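# Close the case lid and secure its draw latch

## Task

Shut the lid of the case and engage the draw latch, so that the lid remains closed with nothing holding it.

## Robot and tools

Robot: two six-joint arms, left_arm and right_arm, each ending in a parallel two-finger gripper with a wrist camera. Each base sits on a tilted plate on a shared frame behind the table. Calibrated base poses in the scene frame: left_arm at (-0.003, +0.337, +0.177) m, right_arm at (+0.029, -0.326, +0.177) m, each tipped roughly 10 degrees about x. A 'too close' warning treats each plate and its half of the frame as part of that arm.

Frames: the scene frame has its origin at table height midway between the nominal bases, +z up, +x out over the table, and left_arm on the +y side. Arm names do not match image sides. Fixed cameras (cam_high, cam_low) and the table use the scene frame. Each arm's end_effector_position (metres) and end_effector_quat_wxyz, and its wrist camera pose, are in that arm's own base frame. The reported position is the spot between the finger pads, about 1 cm short of the tips, and may be off by a few centimetres, more at long reach. Fingers point along the gripper's +z and close along its y.

Row layout, used by every motion tool: 14 numbers, each in [-1, 1]. Numbers 1-6 are left_arm joint offsets in the order waist, shoulder, elbow, wrist pitch, wrist yaw, wrist roll; number 7 is the left gripper opening; numbers 8-14 are the same for right_arm. Always give all 14, even if one arm stays still. Joint numbers are offsets, scaled so that 1.0 equals 1.202 rad (waist), 1.258 (shoulder), 1.3 (elbow), 2.073 (wrist pitch), 2.022 (wrist yaw and roll). They count from the 'Joint targets' line of the latest result, not from the previous row, so sending the same offset twice moves the joint twice. Sending 0 for a joint re-commands its present target. The gripper number is absolute: +1 fully open, -1 closed; sending 0 means half open, not 'no change', so repeat the current value to keep a grip.

Joint ranges (rad): waist -2.618 to 3.054, shoulder 0 to 3.142, elbow 0 to 3.142, wrist pitch -1.571 to 1.571, wrist yaw -1.571 to 1.571, wrist roll -2.094 to 2.094. Real ends may differ by up to 0.059 rad. An action requesting more than 0.059 rad beyond a stated end is rejected for both arms; a rejected first action voids the whole call. Requests past a real end are clipped there, with a 'joint sent to its limit' note.

execute_actions(actions, cameras): actions is a list of actions; each action is a list of up to 15 rows, one per 1/30 s step, with the last row held to fill 15 steps. Per-step joint lead limits (0.202 rad waist, 0.258 shoulder, 0.3 elbow, 0.573 wrist pitch, 0.522 wrist yaw/roll) and a 200 mm gripper-jump cap mean large offsets need several actions. An empty list just reports state and images. cameras: list of names, null or ["all"] for all, [] for none.

move(target, speed, blend, opening_speed, blocking, cameras): target is one 14-number row or a list of up to 15 rows; all offsets in every row count from the same starting Joint targets. Joints travel together, so grippers curve. speed is the top rate in rad/s of the joint with the farthest to go, 0.01 to 2 (default 0.5), one value or one per target. blend (rad) rounds intermediate corners. opening_speed (0.2 or more, per second on the -1..+1 scale) ramps the gripper. blocking=false returns early while the move runs. Moves do not avoid obstacles or the other arm; faster moves and targets deeper past contact hit and press harder. The 'move:' line reports done, off_target (rest with a joint over 0.035 rad off), moving, held or fault, plus limits=held and the worst joint error per arm.

wait(seconds 0-10) lets time run holding commands. stop brakes a running move. zoom_image(camera, region [x0,y0,x1,y1] pixels, at most 504x504) enlarges part of the latest image of cam_high, cam_low, cam_left_wrist or cam_right_wrist (each 672x504). show_instructions returns reference images (here a draw latch manual). read_manual returns licence text only. finished_scene(scene) ends the current scene, given by its number; irreversible, and the lid must then stay latched unaided.

Result lines: Joint positions and Joint velocities per arm in joint order, then gripper opening in metres (0.093 fully open) and its rate. grip_measured: +1 open, -1 closed; empty pads meet near -0.94, each mm of object width adds about 0.0208; it keeps moving after contact, so it barely shows a grasp. Joint torques include gravity, have offsets and noise; joints 1-3 wrap sign at ±28 N m. 'joint command not followed' means the clearance check altered targets. MOTOR HOT appears at 75 °C; at 90 °C the arm folds and idles; at 100 °C it collapses. Avoid holding loads outstretched or pushing against unreachable poses.

Avoid: dropping parts, releasing moving parts, slamming the lid, hard impacts or heavy pressing, and any arm-to-arm collision (can fail the scene). Nothing may fall or be left off the table. Brief external tugs on held parts may occur. To end a push, command targets back past the measured joint positions.

Each tool is called by a JSON object that holds its "op" and its "data", one argument or row to a line.

Reference images:

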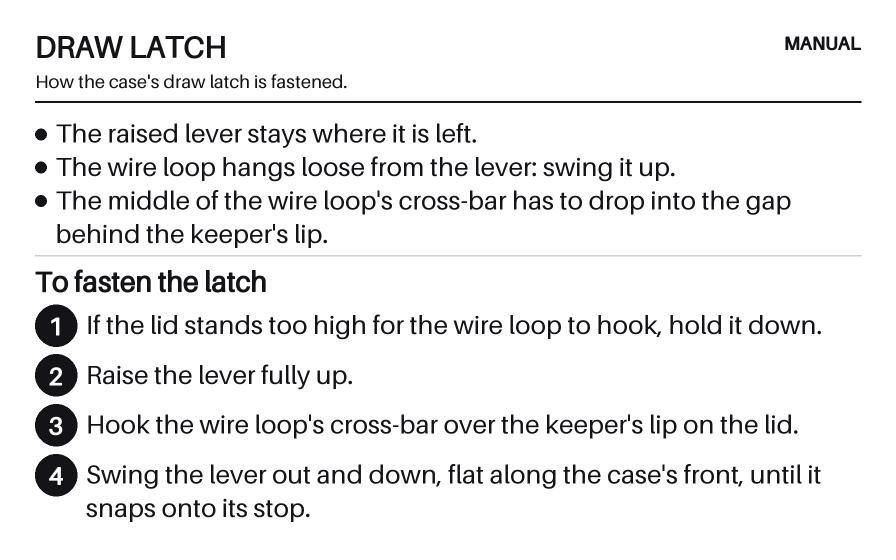

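## Session

{"op": "execute_actions", "data": {
  "actions": []
}}

Scene clock: 0.00 s.
left_arm: end_effector_position=(+0.1475, -0.5665, +0.1092) grip_measured=+1.000 end_effector_quat_wxyz=(+0.532, +0.617, +0.556, -0.167) | right_arm: end_effector_position=(+0.1339, -0.3165, +0.2517) grip_measured=+1.000 end_effector_quat_wxyz=(+0.358, +0.711, +0.559, -0.232)
Joint positions: left_arm=[-1.378 2.104 1.279 0.427 -0.218 0.441 0.093] | right_arm=[-0.993 1.191 1.152 -0.712 0.369 0.653 0.093]
Joint velocities: within noise
Joint torques (N m): no reading
Motor temperatures (°C): left_arm=[28 38 37 29 27 27 24] | right_arm=[26 36 39 29 24 27 24]
Heat: left arm: 38 °C; right arm: 39 °C.
Joint targets: left_arm=[-1.379 2.085 1.293 0.440 -0.218 0.441] | right_arm=[-0.993 1.187 1.159 -0.715 0.368 0.653]
Tool commands: left_gripper/opening=+1.0 right_gripper/opening=+1.0

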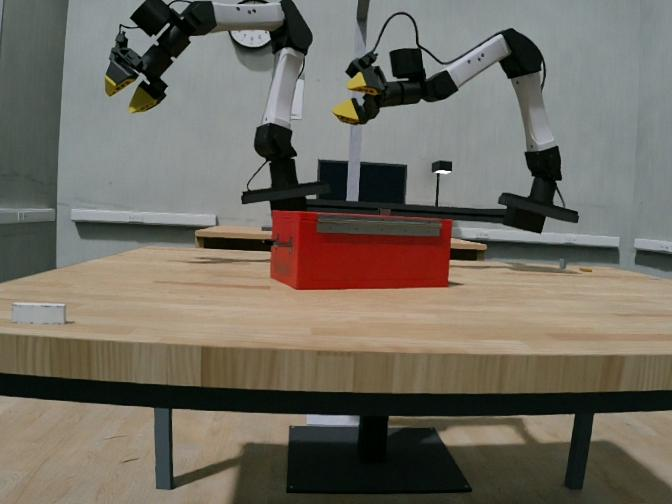

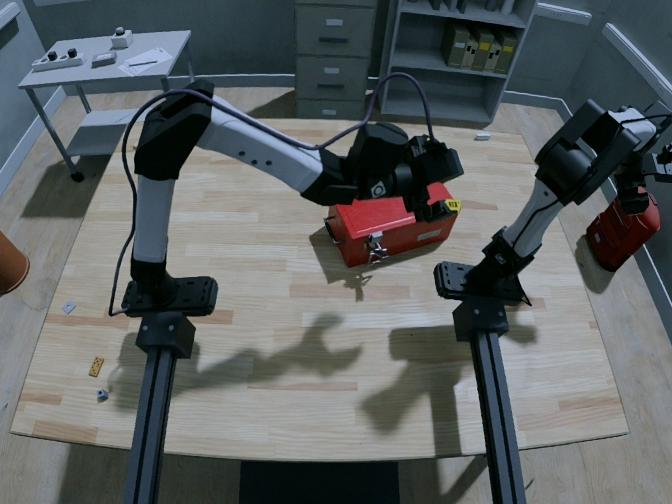

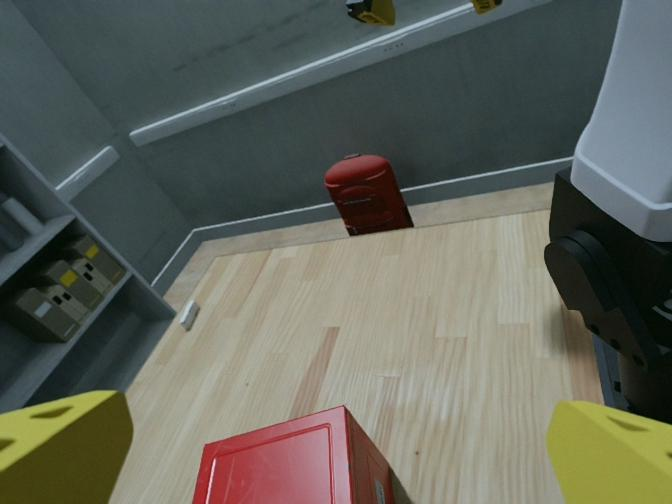

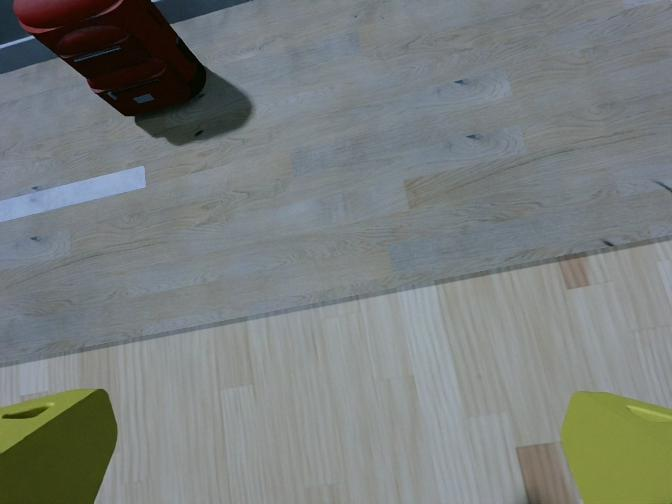

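{"op": "zoom_image", "data": {
  "camera": "cam_low",
  "region": [290, 160, 490, 310]
}}

{"op": "zoom_image", "data": {
  "camera": "cam_high",
  "region": [230, 180, 490, 320]
}}

Scaled by 2.520 from the camera's 672x504 image, which has a finer 960x720 frame.

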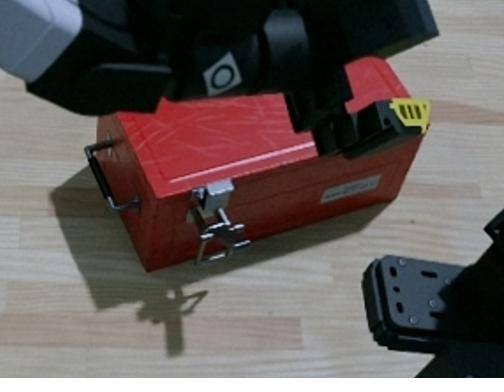

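Scaled by 1.938 from the camera's 672x504 image, which has a finer 960x720 frame.

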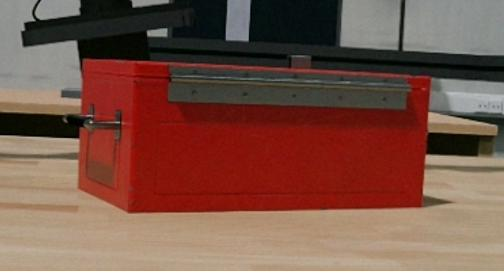

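{"op": "move", "data": {
  "target": [0.11, -0.84, -0.638, -0.397, 0.108, -0.218, 1, 0,0,0,0,0,0,1],
  "speed": 0.8
}}

Scene clock: 41.30 s.
left_arm: end_effector_position=(+0.0851, -0.2541, +0.0644) grip_measured=+1.000 end_effector_quat_wxyz=(+0.254, +0.561, +0.768, -0.176) | right_arm: end_effector_position=(+0.1339, -0.3165, +0.2517) grip_measured=+1.000 end_effector_quat_wxyz=(+0.358, +0.711, +0.559, -0.232)
Joint positions: left_arm=[-1.254 1.041 0.475 -0.377 -0.009 0.011 0.093] | right_arm=[-0.993 1.191 1.152 -0.712 0.369 0.653 0.093]
Joint velocities: within noise
Joint torques (N m): left_arm=[-0.13 -2.59 7.19 1.95 0.16 -0.08] | right_arm=[0.34 -6.83 7.6 1.91 0.39 0.07]
Motor temperatures (°C): left_arm=[28 54 42 38 27 27 24] | right_arm=[25 37 47 31 24 27 24]
Heat: left arm: 54 °C; right arm: 47 °C.
Joint targets: left_arm=[-1.247 1.028 0.464 -0.383 0.000 0.000] | right_arm=[-0.993 1.187 1.159 -0.715 0.368 0.653]
move: done

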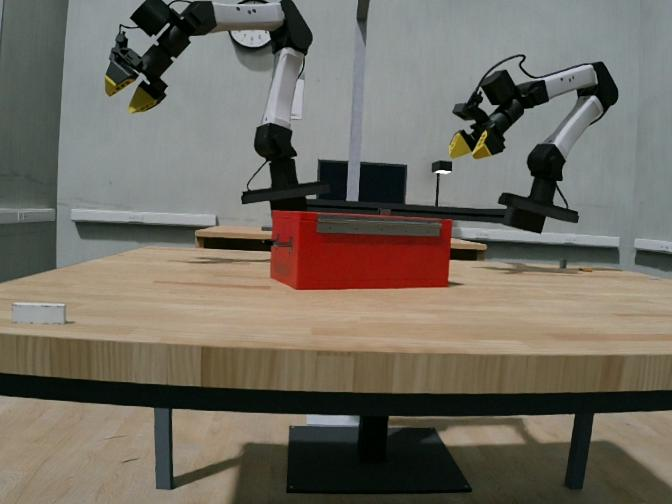

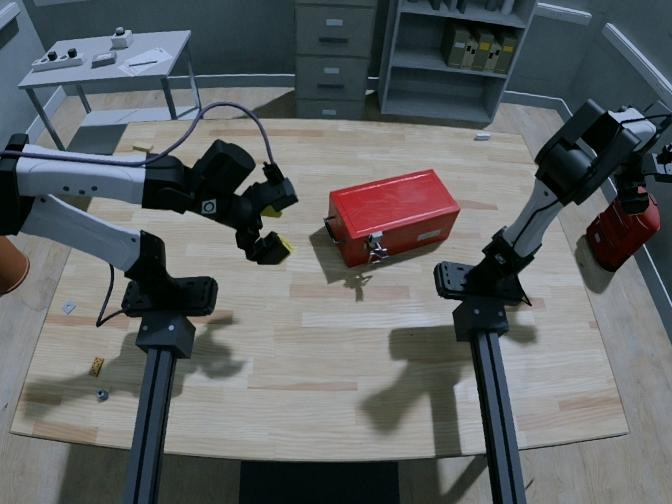

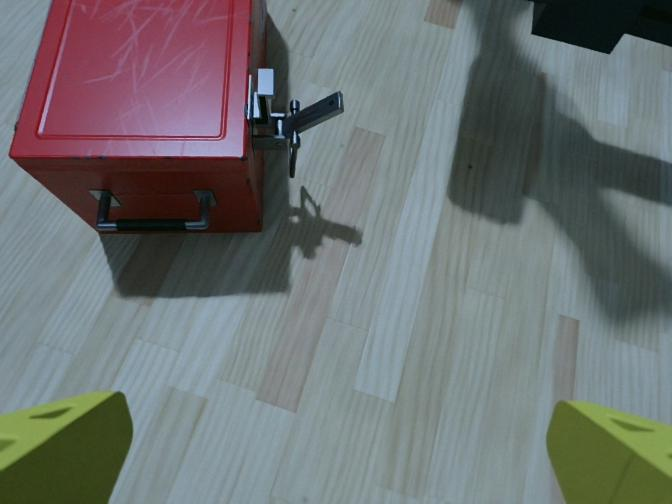

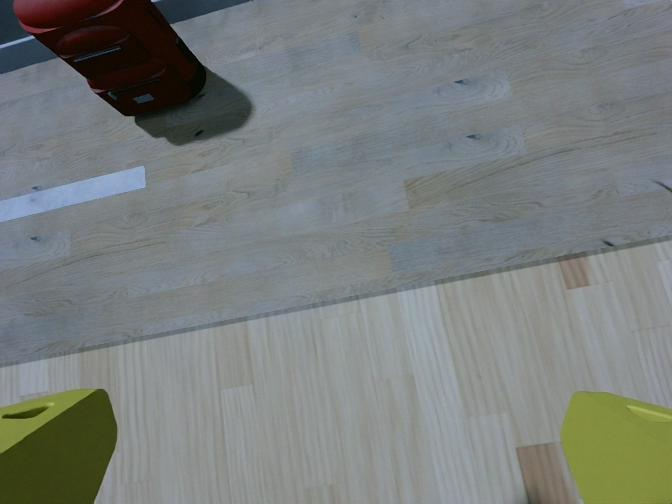

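{"op": "zoom_image", "data": {
  "camera": "cam_left_wrist",
  "region": [200, 40, 400, 240]
}}

{"op": "zoom_image", "data": {
  "camera": "cam_low",
  "region": [310, 160, 470, 280]
}}

{"op": "zoom_image", "data": {
  "camera": "cam_left_wrist",
  "region": [0, 0, 504, 378]
}}

Scaled by 2.520 from the camera's 672x504 image, which has a finer 960x720 frame.

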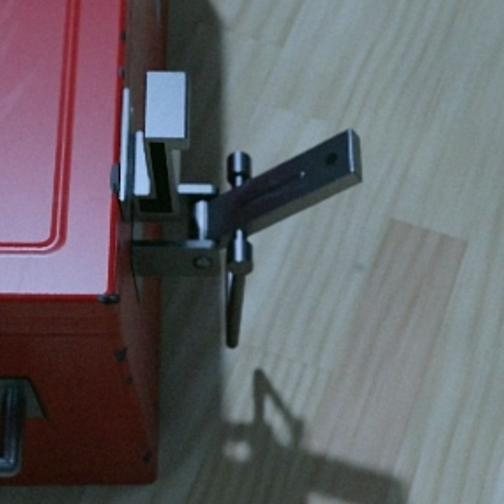

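Scaled by 3.150 from the camera's 672x504 image, which has a finer 960x720 frame.

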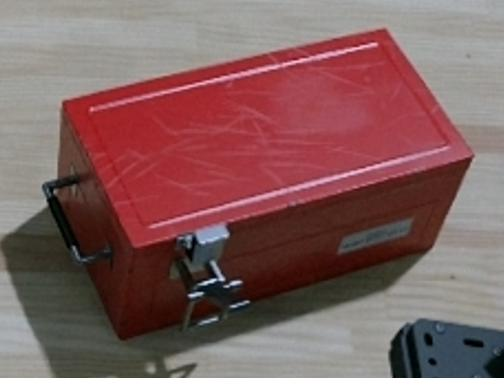

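Scaled by 1.000.

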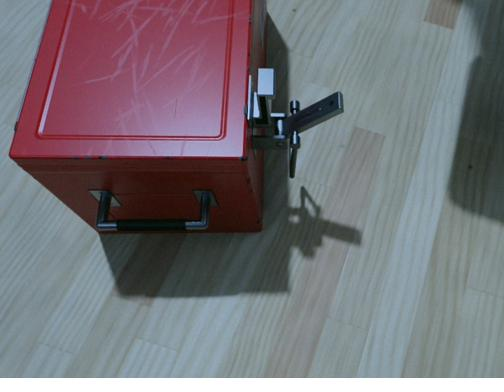

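{"op": "move", "data": {
  "target": [0.081, 0.94, -0.103, 0.802, 0, 0, 1, 0,0,0,0,0,0,1],
  "speed": 0.8,
  "cameras": ["cam_left_wrist"]
}}

{"op": "zoom_image", "data": {
  "camera": "cam_left_wrist",
  "region": [200, 20, 500, 245]
}}

Scene clock: 72.03 s.
left_arm: end_effector_position=(+0.1465, -0.3298, -0.0644) grip_measured=+1.000 end_effector_quat_wxyz=(+0.389, +0.487, +0.742, -0.247) | right_arm: end_effector_position=(+0.1339, -0.3165, +0.2517) grip_measured=+1.000 end_effector_quat_wxyz=(+0.358, +0.711, +0.559, -0.232)
Joint positions: left_arm=[-1.156 2.2 0.338 1.25 -0.008 0.01 0.093] | right_arm=[-0.993 1.191 1.152 -0.712 0.369 0.653 0.093]
Joint velocities: within noise
Joint torques (N m): left_arm=[-0.66 -5.94 2.22 2.67 0.14 -0.08] | right_arm=[0.34 -6.83 7.6 1.92 0.4 0.07]
Motor temperatures (°C): left_arm=[28 45 43 38 27 27 24] | right_arm=[25 37 49 31 24 27 23]
Heat: left arm: 45 °C; right arm: 49 °C.
Joint targets: left_arm=[-1.149 2.211 0.330 1.279 0.000 0.000] | right_arm=[-0.993 1.187 1.159 -0.715 0.368 0.653]
move: done
Images, in order (width x height): cam_left_wrist 672x504.

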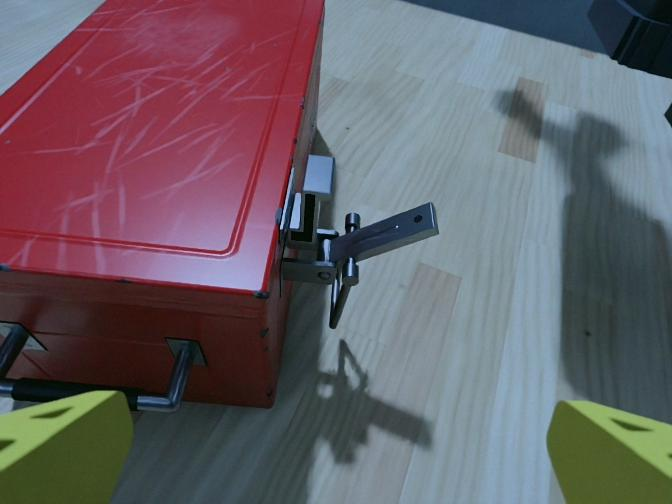

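Scaled by 1.680 from the camera's 672x504 image, which has a finer 960x720 frame.

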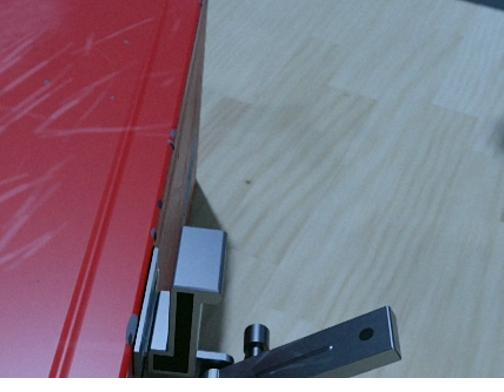

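{"op": "zoom_image", "data": {
  "camera": "cam_left_wrist",
  "region": [250, 130, 450, 330]
}}

Scaled by 2.520 from the camera's 672x504 image, which has a finer 960x720 frame.

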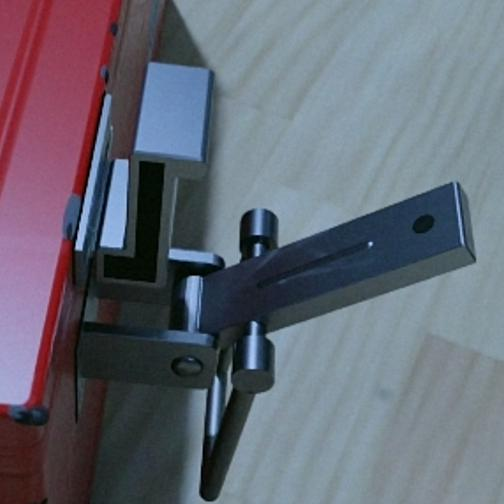

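{"op": "move", "data": {
  "target": [
    [-0.202, 0.43, 0.253, 0.131, -0.0945, 0.777, -1, 0,0,0,0,0,0,1],
    [-0.158, 0.4775, 0.4537, 0.049, -0.072, 0.777, -1, 0,0,0,0,0,0,1]
  ],
  "speed": [0.8,0.3]
}}

{"op": "zoom_image", "data": {
  "camera": "cam_low",
  "region": [290, 160, 470, 295]
}}

Scene clock: 225.57 s.
left_arm: end_effector_position=(+0.1276, -0.4406, -0.1648) grip_measured=-0.991 end_effector_quat_wxyz=(+0.495, +0.849, +0.139, +0.121) | right_arm: end_effector_position=(+0.1339, -0.3165, +0.2517) grip_measured=+1.000 end_effector_quat_wxyz=(+0.358, +0.711, +0.559, -0.232)
Joint positions: left_arm=[-1.346 2.794 0.902 1.384 -0.155 1.562 0] | right_arm=[-0.993 1.191 1.152 -0.712 0.369 0.653 0.093]
Joint velocities: within noise
Joint torques (N m): left_arm=[-0.75 -9.11 4.64 2.34 0.14 0.07] | right_arm=[0.34 -6.83 7.6 1.91 0.4 0.07]
Motor temperatures (°C): left_arm=[28 44 36 46 27 27 23] | right_arm=[25 36 52 33 24 27 23]
Heat: left arm: 46 °C; right arm: 52 °C.
Joint targets: left_arm=[-1.339 2.812 0.920 1.381 -0.145 1.571] | right_arm=[-0.993 1.187 1.159 -0.715 0.368 0.653]
move: done

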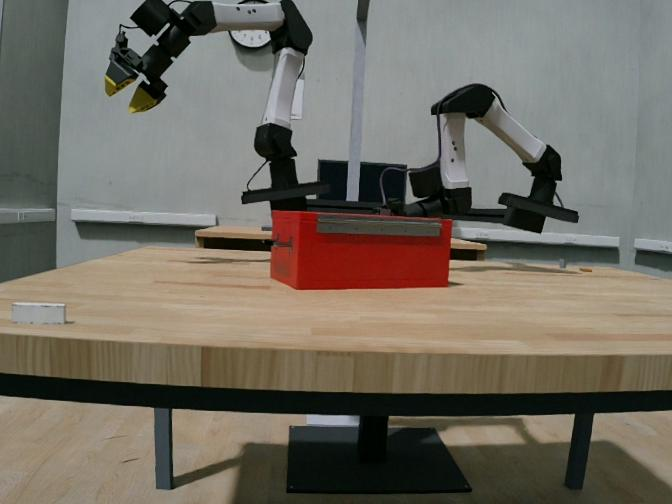

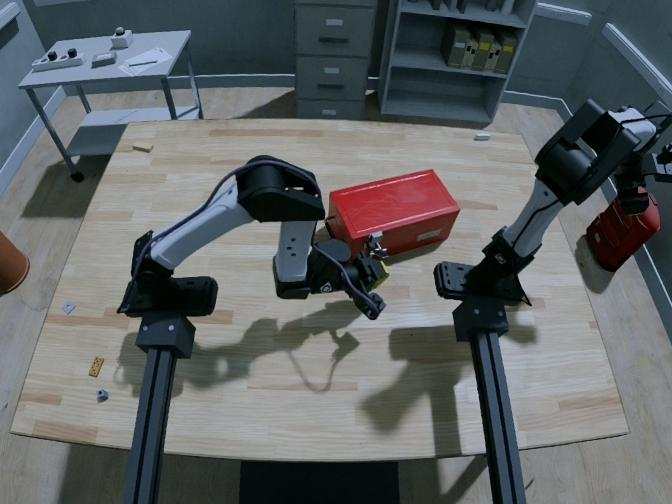

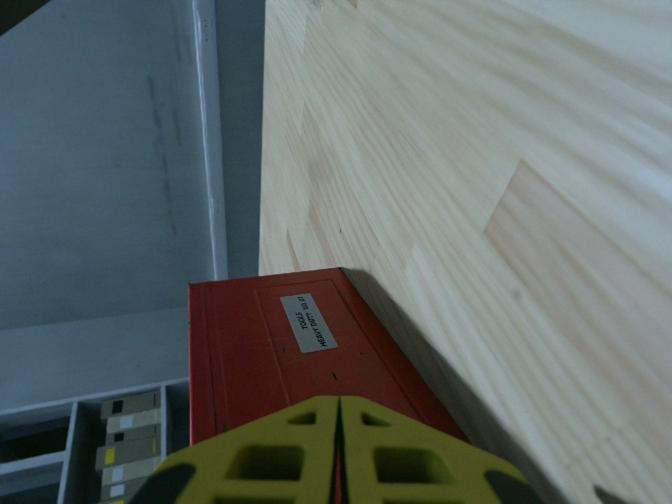

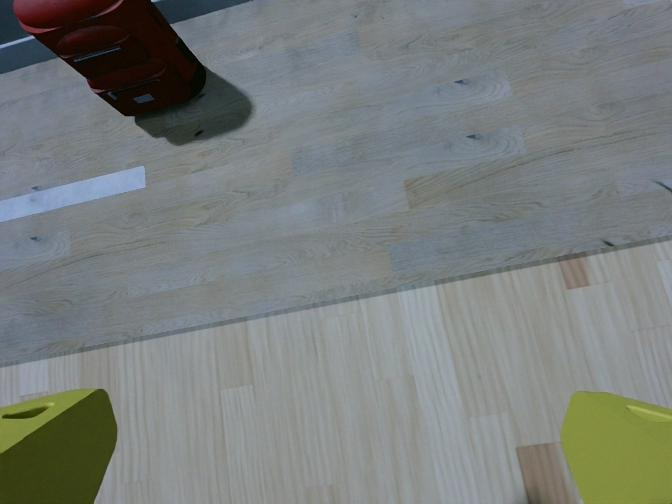

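Scaled by 2.800 from the camera's 672x504 image, which has a finer 960x720 frame.

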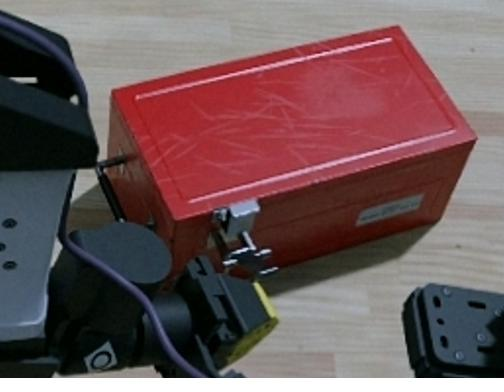

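{"op": "move", "data": {
  "target": [0.080, -0.0988, -0.051, -0.0256, 0.0415, 0, -1, 0,0,0,0,0,0,1],
  "speed": 0.15,
  "cameras": ["cam_low","cam_left_wrist"]
}}

{"op": "zoom_image", "data": {
  "camera": "cam_low",
  "region": [330, 200, 430, 275]
}}

Scene clock: 241.17 s.
left_arm: end_effector_position=(+0.1534, -0.4249, -0.1625) grip_measured=-0.991 end_effector_quat_wxyz=(+0.476, +0.858, +0.160, +0.106) | right_arm: end_effector_position=(+0.1339, -0.3165, +0.2517) grip_measured=+1.000 end_effector_quat_wxyz=(+0.358, +0.711, +0.559, -0.232)
Joint positions: left_arm=[-1.251 2.742 0.862 1.328 -0.071 1.562 0] | right_arm=[-0.993 1.191 1.152 -0.712 0.369 0.653 0.093]
Joint velocities: within noise
Joint torques (N m): left_arm=[-0.79 -15.43 2.18 2.34 0.15 0.05] | right_arm=[0.35 -6.83 7.6 1.91 0.4 0.07]
Motor temperatures (°C): left_arm=[28 47 36 45 27 27 23] | right_arm=[25 35 52 33 24 27 23]
Heat: left arm: 47 °C; right arm: 52 °C.
Joint targets: left_arm=[-1.243 2.687 0.854 1.328 -0.061 1.571] | right_arm=[-0.993 1.187 1.159 -0.715 0.368 0.653]
move: off_target (left_arm); left_arm: the shoulder is farthest, 0.054 rad from its target
Images, in order (width x height): cam_low 672x504, cam_left_wrist 672x504.

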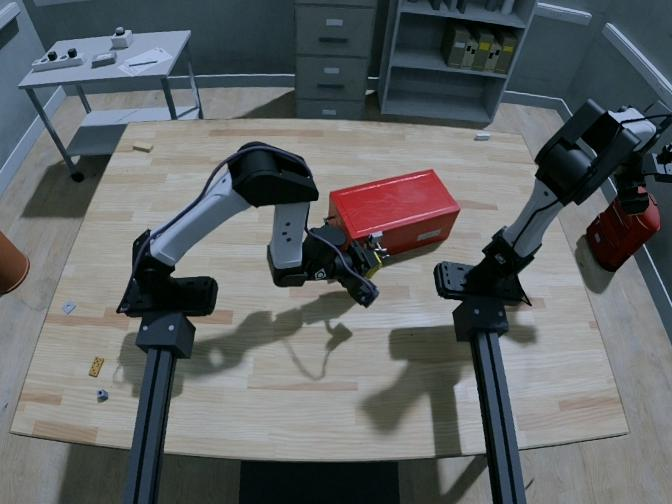

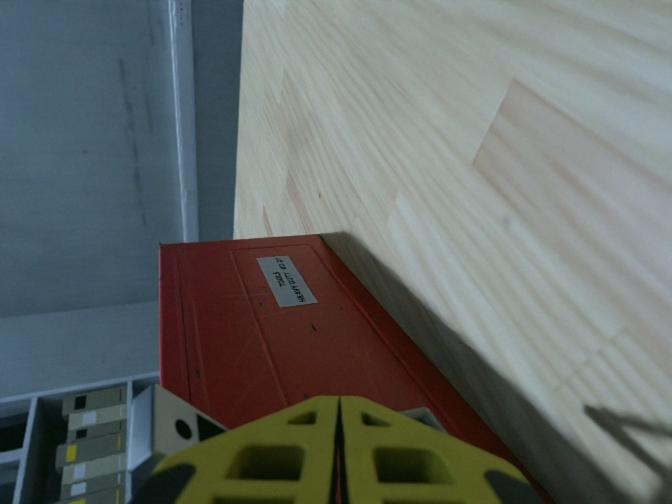

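Scaled by 5.040 from the camera's 672x504 image, which has a finer 960x720 frame.

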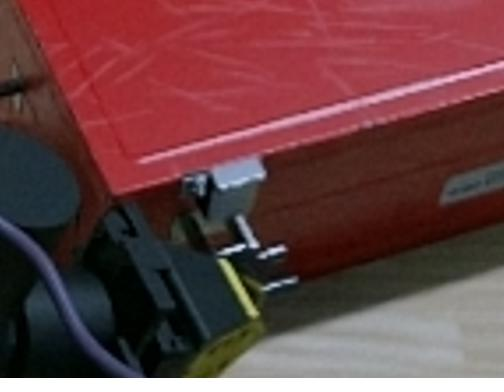

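{"op": "move", "data": {
  "target": [
    [-0.090, -0.0349, -0.0156, -0.0145, -0.0468, 0, -1, 0,0,0,0,0,0,1],
    [0.0121, -0.0469, -0.029, -0.0104, 0.0064, 0, -1, 0,0,0,0,0,0,1]
  ],
  "speed": 0.15,
  "cameras": ["cam_low","cam_left_wrist"]
}}

{"op": "zoom_image", "data": {
  "camera": "cam_low",
  "region": [330, 200, 430, 275]
}}

Scene clock: 259.57 s.
left_arm: end_effector_position=(+0.1556, -0.4211, -0.1511) grip_measured=-0.991 end_effector_quat_wxyz=(+0.473, +0.860, +0.162, +0.101) | right_arm: end_effector_position=(+0.1339, -0.3165, +0.2517) grip_measured=+1.000 end_effector_quat_wxyz=(+0.358, +0.711, +0.559, -0.232)
Joint positions: left_arm=[-1.237 2.685 0.823 1.299 -0.054 1.562 0] | right_arm=[-0.993 1.191 1.152 -0.712 0.369 0.653 0.093]
Joint velocities: within noise
Joint torques (N m): left_arm=[-0.75 -15.35 2.43 2.42 0.12 0.06] | right_arm=[0.35 -6.82 7.6 1.91 0.4 0.07]
Motor temperatures (°C): left_arm=[28 53 35 48 27 26 23] | right_arm=[25 35 52 33 24 27 23]
Heat: left arm: 53 °C; right arm: 52 °C.
Joint targets: left_arm=[-1.229 2.628 0.816 1.306 -0.049 1.571] | right_arm=[-0.993 1.187 1.159 -0.715 0.368 0.653]
move: off_target (left_arm); left_arm: the shoulder is farthest, 0.057 rad from its target
Images, in order (width x height): cam_low 672x504, cam_left_wrist 672x504.

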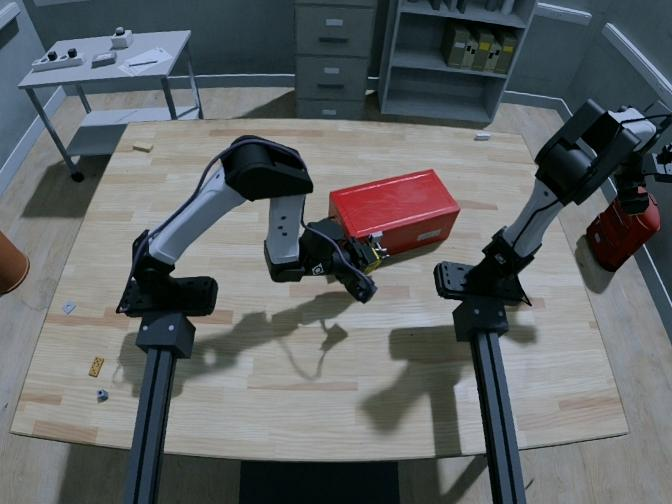

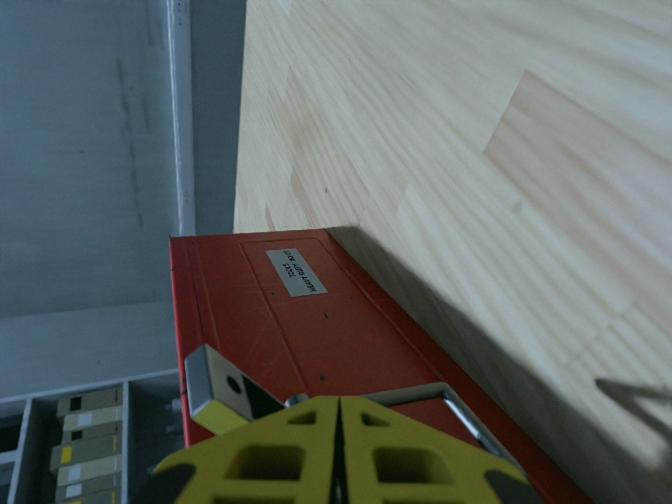

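Scaled by 5.040 from the camera's 672x504 image, which has a finer 960x720 frame.

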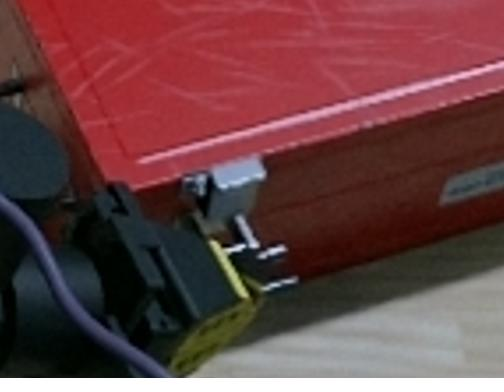

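{"op": "move", "data": {
  "target": [
    [0, -0.0556, 0, 0, 0, 0, -1, 0,0,0,0,0,0,1],
    [0.02, -0.0556, 0, 0, 0, 0, -1, 0,0,0,0,0,0,1]
  ],
  "speed": 0.15,
  "cameras": ["cam_low","cam_left_wrist"]
}}

{"op": "zoom_image", "data": {
  "camera": "cam_low",
  "region": [330, 200, 430, 275]
}}

{"op": "zoom_image", "data": {
  "camera": "cam_left_wrist",
  "region": [130, 300, 530, 504]
}}

Scene clock: 274.77 s.
left_arm: end_effector_position=(+0.1615, -0.4211, -0.1401) grip_measured=-0.991 end_effector_quat_wxyz=(+0.468, +0.862, +0.167, +0.098) | right_arm: end_effector_position=(+0.1339, -0.3165, +0.2517) grip_measured=+1.000 end_effector_quat_wxyz=(+0.358, +0.711, +0.559, -0.232)
Joint positions: left_arm=[-1.219 2.627 0.806 1.247 -0.039 1.562 0] | right_arm=[-0.993 1.191 1.152 -0.712 0.369 0.653 0.093]
Joint velocities: within noise
Joint torques (N m): left_arm=[-0.23 -16.31 4.23 3.03 -0.01 0.07] | right_arm=[0.34 -6.83 7.6 1.91 0.39 0.07]
Motor temperatures (°C): left_arm=[28 61 35 47 27 26 24] | right_arm=[25 35 52 33 24 26 23]
Heat: left arm: 61 °C; right arm: 52 °C.
Joint targets: left_arm=[-1.204 2.559 0.816 1.306 -0.049 1.571] | right_arm=[-0.993 1.187 1.159 -0.715 0.368 0.653]
move: off_target (left_arm); left_arm: the shoulder is farthest, 0.069 rad from its target
Images, in order (width x height): cam_low 672x504, cam_left_wrist 672x504.

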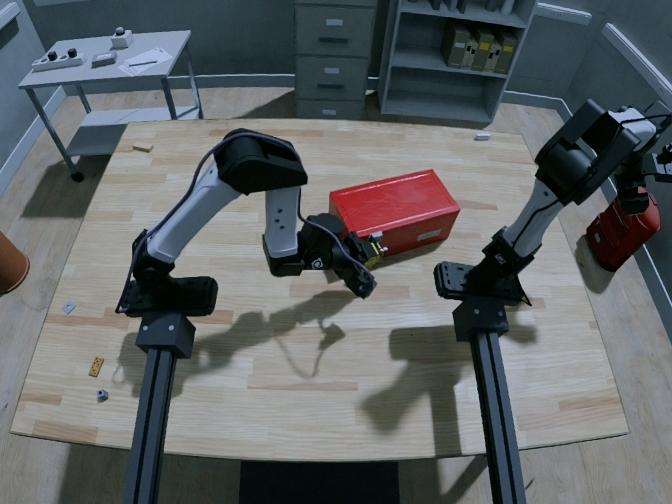

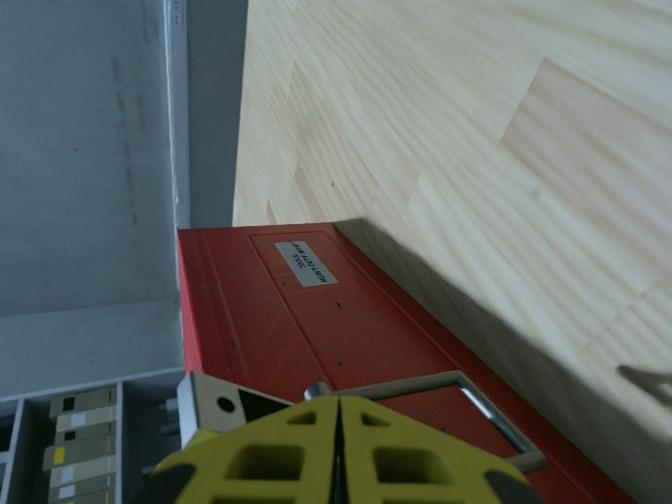

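Scaled by 5.040 from the camera's 672x504 image, which has a finer 960x720 frame.

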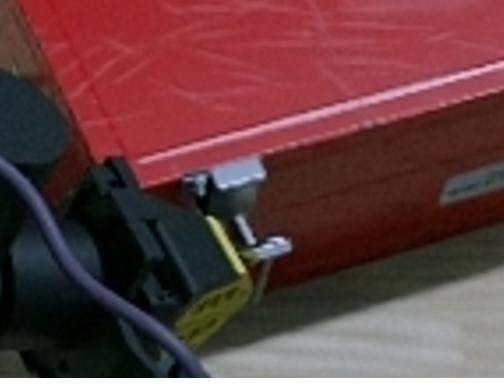

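Scaled by 1.260 from the camera's 672x504 image, which has a finer 960x720 frame.

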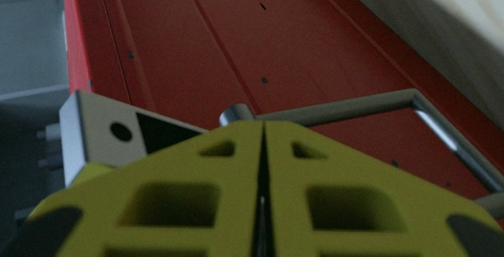

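{"op": "move", "data": {
  "target": [
    [-0.13, -0.04, 0, 0, -0.05, 0, -1, 0,0,0,0,0,0,1],
    [-0.163, 0.06, -0.151, 0.0965, -0.07, 0, -1, 0,0,0,0,0,0,1],
    [0.0458,-0.2766,-0.374,-0.013,0.0242,-0.777,-1,0,0,0,0,0,0,1]
  ],
  "speed": [0.2,0.4,0.8],
  "blend": [0.05,0.05,0],
  "cameras": ["cam_low","cam_left_wrist"]
}}

{"op": "zoom_image", "data": {
  "camera": "cam_left_wrist",
  "region": [250, 130, 450, 330]
}}

Scene clock: 287.63 s.
left_arm: end_effector_position=(+0.1454, -0.3264, -0.0737) grip_measured=-0.991 end_effector_quat_wxyz=(+0.385, +0.489, +0.744, -0.243) | right_arm: end_effector_position=(+0.1339, -0.3165, +0.2517) grip_measured=+1.000 end_effector_quat_wxyz=(+0.358, +0.711, +0.559, -0.232)
Joint positions: left_arm=[-1.156 2.247 0.339 1.282 -0.009 0.011 0] | right_arm=[-0.993 1.191 1.152 -0.712 0.369 0.653 0.093]
Joint velocities: within noise
Joint torques (N m): left_arm=[-0.73 -10.4 1.78 2.28 0.14 -0.11] | right_arm=[0.35 -6.82 7.61 1.91 0.39 0.07]
Motor temperatures (°C): left_arm=[28 67 35 49 26 26 24] | right_arm=[25 35 52 33 24 26 23]
Heat: left arm: 67 °C; right arm: 52 °C.
Joint targets: left_arm=[-1.149 2.210 0.330 1.279 0.000 0.000] | right_arm=[-0.993 1.187 1.159 -0.715 0.368 0.653]
move: off_target (left_arm); left_arm: the shoulder is farthest, 0.036 rad from its target
Images, in order (width x height): cam_low 672x504, cam_left_wrist 672x504.

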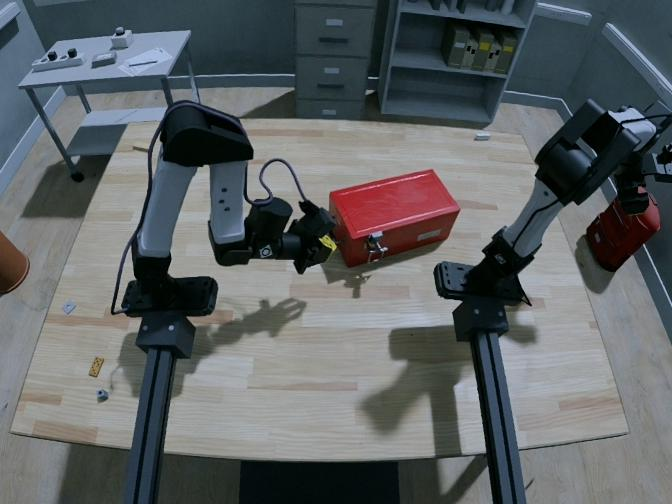

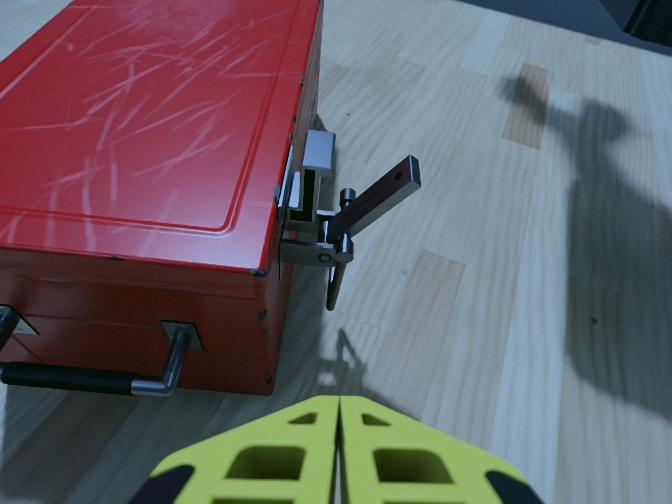

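Scaled by 2.520 from the camera's 672x504 image, which has a finer 960x720 frame.

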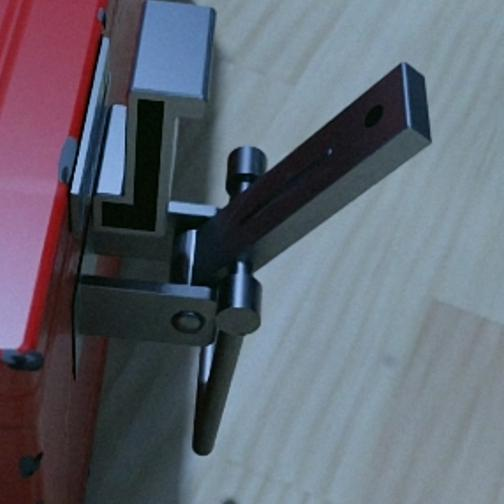

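{"op": "move", "data": {
  "target": [-0.081, -0.85, 0.103, -0.802, 0, 0, -1, 0,0,0,0,0,0,1],
  "speed": 1.0,
  "cameras": ["cam_left_wrist"]
}}

{"op": "zoom_image", "data": {
  "camera": "cam_left_wrist",
  "region": [200, 40, 400, 240]
}}

Scene clock: 294.40 s.
left_arm: end_effector_position=(+0.0808, -0.2305, +0.0196) grip_measured=-0.991 end_effector_quat_wxyz=(+0.190, +0.568, +0.790, -0.129) | right_arm: end_effector_position=(+0.1339, -0.3165, +0.2517) grip_measured=+1.000 end_effector_quat_wxyz=(+0.358, +0.711, +0.559, -0.232)
Joint positions: left_arm=[-1.239 1.154 0.424 -0.377 -0.008 0.01 0] | right_arm=[-0.993 1.191 1.152 -0.712 0.369 0.653 0.093]
Joint velocities: within noise
Joint torques (N m): left_arm=[-1.4 -3.02 11.6 1.72 0.14 -0.08] | right_arm=[0.34 -6.82 7.6 1.91 0.39 0.07]
Motor temperatures (°C): left_arm=[28 63 36 48 26 26 24] | right_arm=[25 35 53 33 24 26 23]
Heat: left arm: 63 °C; right arm: 53 °C.
Joint targets: left_arm=[-1.247 1.141 0.464 -0.383 0.000 0.000] | right_arm=[-0.993 1.187 1.159 -0.715 0.368 0.653]
move: off_target (left_arm); left_arm: the elbow is farthest, 0.040 rad from its target
Images, in order (width x height): cam_left_wrist 672x504.

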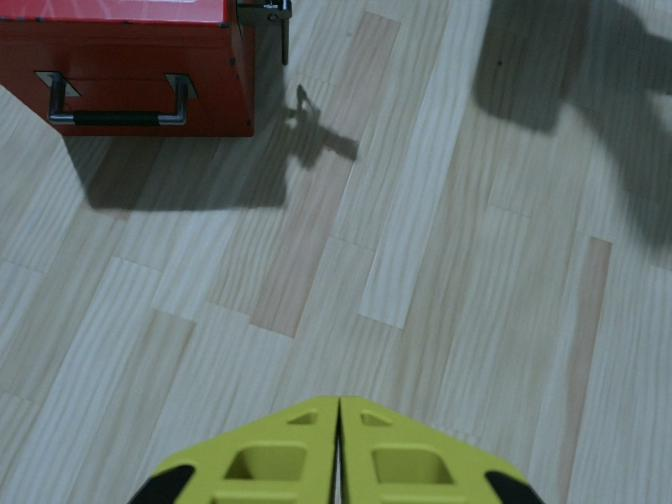

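Scaled by 2.520 from the camera's 672x504 image, which has a finer 960x720 frame.

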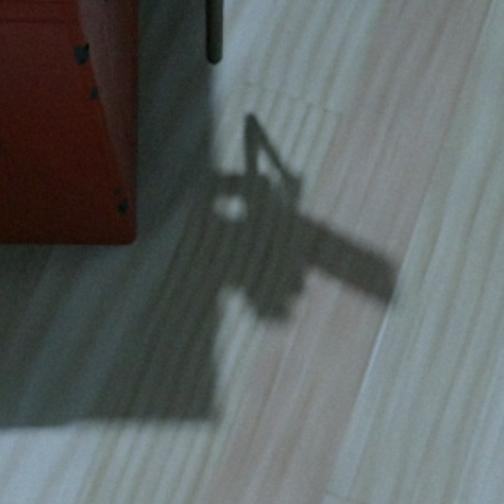

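{"op": "move", "data": {
  "target": [0.082, 0.8275, 0.404, 0.305, 0, 0, -1, 0,0,0,0,0,0,1],
  "speed": 1.0,
  "cameras": ["cam_left_wrist"]
}}

{"op": "zoom_image", "data": {
  "camera": "cam_left_wrist",
  "region": [240, 160, 440, 360]
}}

Scene clock: 316.13 s.
left_arm: end_effector_position=(+0.1801, -0.4044, -0.0815) grip_measured=-0.991 end_effector_quat_wxyz=(+0.241, +0.526, +0.801, -0.151) | right_arm: end_effector_position=(+0.1339, -0.3165, +0.2517) grip_measured=+1.000 end_effector_quat_wxyz=(+0.358, +0.711, +0.559, -0.232)
Joint positions: left_arm=[-1.154 2.173 0.955 0.223 -0.007 0.01 0] | right_arm=[-0.993 1.191 1.152 -0.712 0.369 0.653 0.093]
Joint velocities: within noise
Joint torques (N m): left_arm=[-1.05 -8.88 9.52 2.22 0.12 -0.08] | right_arm=[0.35 -6.82 7.6 1.92 0.4 0.07]
Motor temperatures (°C): left_arm=[28 52 42 46 26 26 24] | right_arm=[25 35 53 33 24 26 23]
Heat: left arm: 52 °C; right arm: 53 °C.
Joint targets: left_arm=[-1.148 2.182 0.989 0.249 0.000 0.000] | right_arm=[-0.993 1.187 1.159 -0.715 0.368 0.653]
move: done
Images, in order (width x height): cam_left_wrist 672x504.

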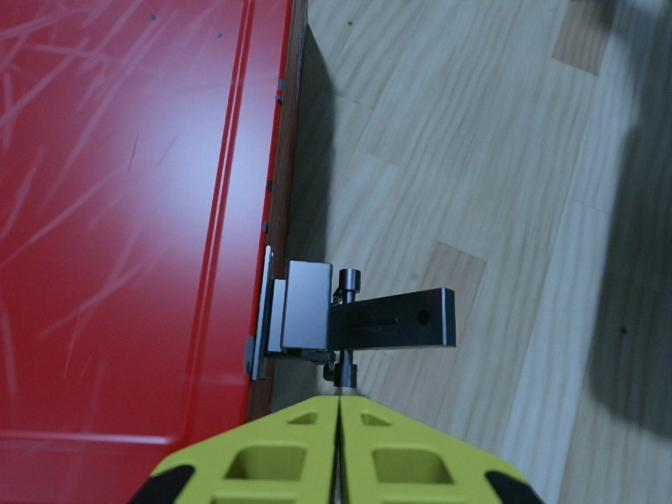

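Scaled by 2.520 from the camera's 672x504 image, which has a finer 960x720 frame.

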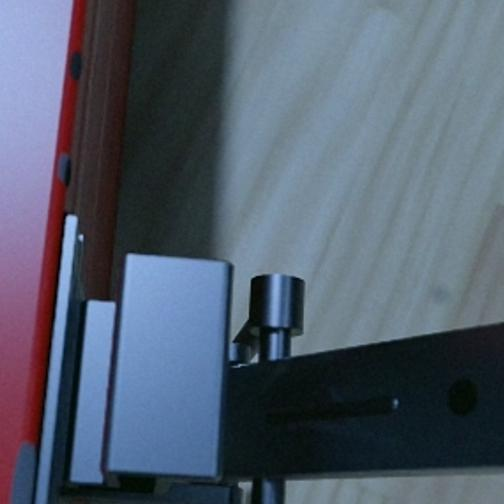

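{"op": "move", "data": {
  "target": [
    [-0.025, 0, -0.299, 0.266, 0, 0.3, -1, 0,0,0,0,0,0,1],
    [-0.025, 0.338, -0.3096, 0.611, 0, 0.777, -1, 0,0,0,0,0,0,1]
  ],
  "speed": 0.8,
  "blend": [0.1,0],
  "cameras": ["cam_left_wrist"]
}}

{"op": "zoom_image", "data": {
  "camera": "cam_left_wrist",
  "region": [220, 200, 450, 400]
}}

Scene clock: 351.10 s.
left_arm: end_effector_position=(+0.1607, -0.3762, -0.1159) grip_measured=-0.991 end_effector_quat_wxyz=(+0.494, +0.845, +0.178, +0.101) | right_arm: end_effector_position=(+0.1339, -0.3165, +0.2517) grip_measured=+1.000 end_effector_quat_wxyz=(+0.358, +0.711, +0.559, -0.232)
Joint positions: left_arm=[-1.17 2.595 0.594 1.488 -0.007 1.561 0] | right_arm=[-0.993 1.191 1.152 -0.712 0.369 0.653 0.093]
Joint velocities: within noise
Joint torques (N m): left_arm=[-2.19 -7.82 1.43 2.67 0.15 0.06] | right_arm=[0.35 -6.82 7.6 1.91 0.39 0.07]
Motor temperatures (°C): left_arm=[28 52 40 47 26 26 24] | right_arm=[24 35 53 33 24 26 23]
Heat: left arm: 52 °C; right arm: 53 °C.
Joint targets: left_arm=[-1.178 2.607 0.586 1.516 0.000 1.571] | right_arm=[-0.993 1.187 1.159 -0.715 0.368 0.653]
move: done
Images, in order (width x height): cam_left_wrist 672x504.

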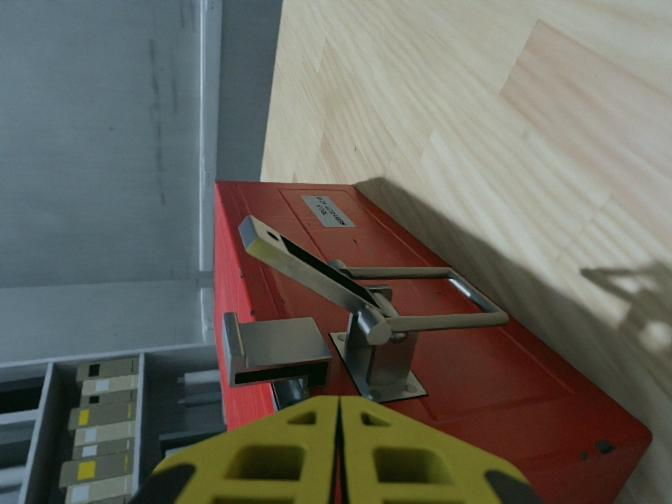

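Scaled by 2.191 from the camera's 672x504 image, which has a finer 960x720 frame.

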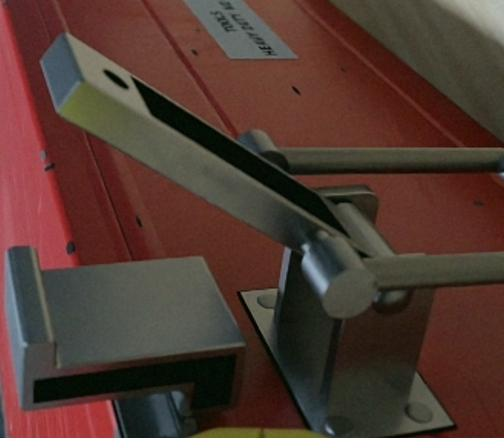

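{"op": "zoom_image", "data": {
  "camera": "cam_left_wrist",
  "region": [210, 290, 350, 410]
}}

Scaled by 3.600 from the camera's 672x504 image, which has a finer 960x720 frame.

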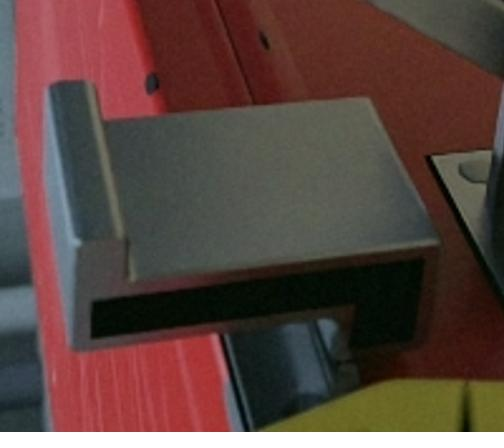

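{"op": "move", "data": {
  "target": [-0.3317, 0.082, 0.1933, -0.2642, -0.4631, -0.2949, -1, 0,0,0,0,0,0,1],
  "speed": 0.8,
  "cameras": ["cam_left_wrist","cam_low"]
}}

Scene clock: 412.83 s.
left_arm: end_effector_position=(+0.1331, -0.3508, -0.1618) grip_measured=-0.991 end_effector_quat_wxyz=(+0.403, +0.768, +0.382, +0.319) | right_arm: end_effector_position=(+0.1339, -0.3165, +0.2517) grip_measured=+1.000 end_effector_quat_wxyz=(+0.358, +0.711, +0.559, -0.232)
Joint positions: left_arm=[-1.575 2.695 0.819 0.973 -0.925 0.987 0] | right_arm=[-0.993 1.191 1.152 -0.712 0.369 0.653 0.093]
Joint velocities: within noise
Joint torques (N m): left_arm=[-1.16 -8.5 4.52 1.8 -0.37 -0.18] | right_arm=[0.35 -6.82 7.6 1.91 0.4 0.07]
Motor temperatures (°C): left_arm=[28 48 36 52 26 26 24] | right_arm=[24 34 54 33 24 26 23]
Heat: left arm: 52 °C; right arm: 54 °C.
Joint targets: left_arm=[-1.577 2.710 0.838 0.968 -0.936 0.975] | right_arm=[-0.993 1.187 1.159 -0.715 0.368 0.653]
move: done
Images, in order (width x height): cam_low 672x504, cam_left_wrist 672x504.

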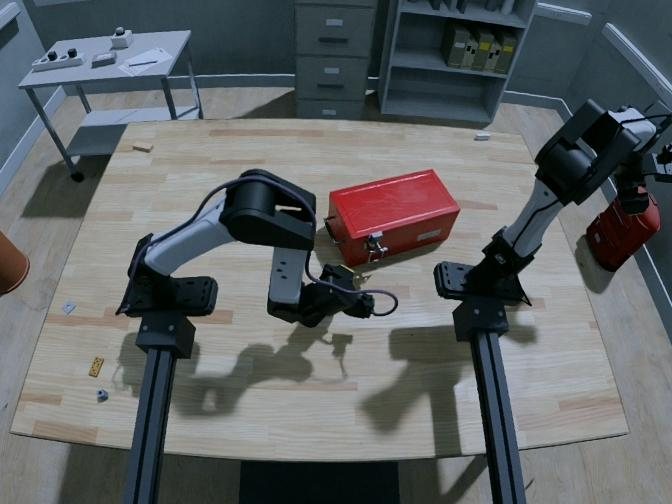

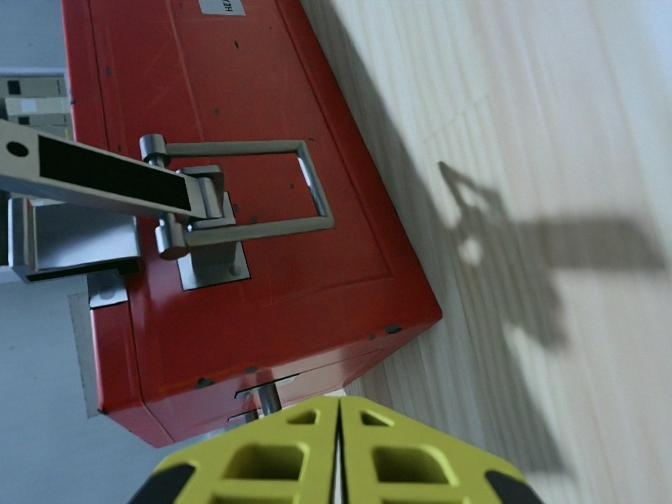

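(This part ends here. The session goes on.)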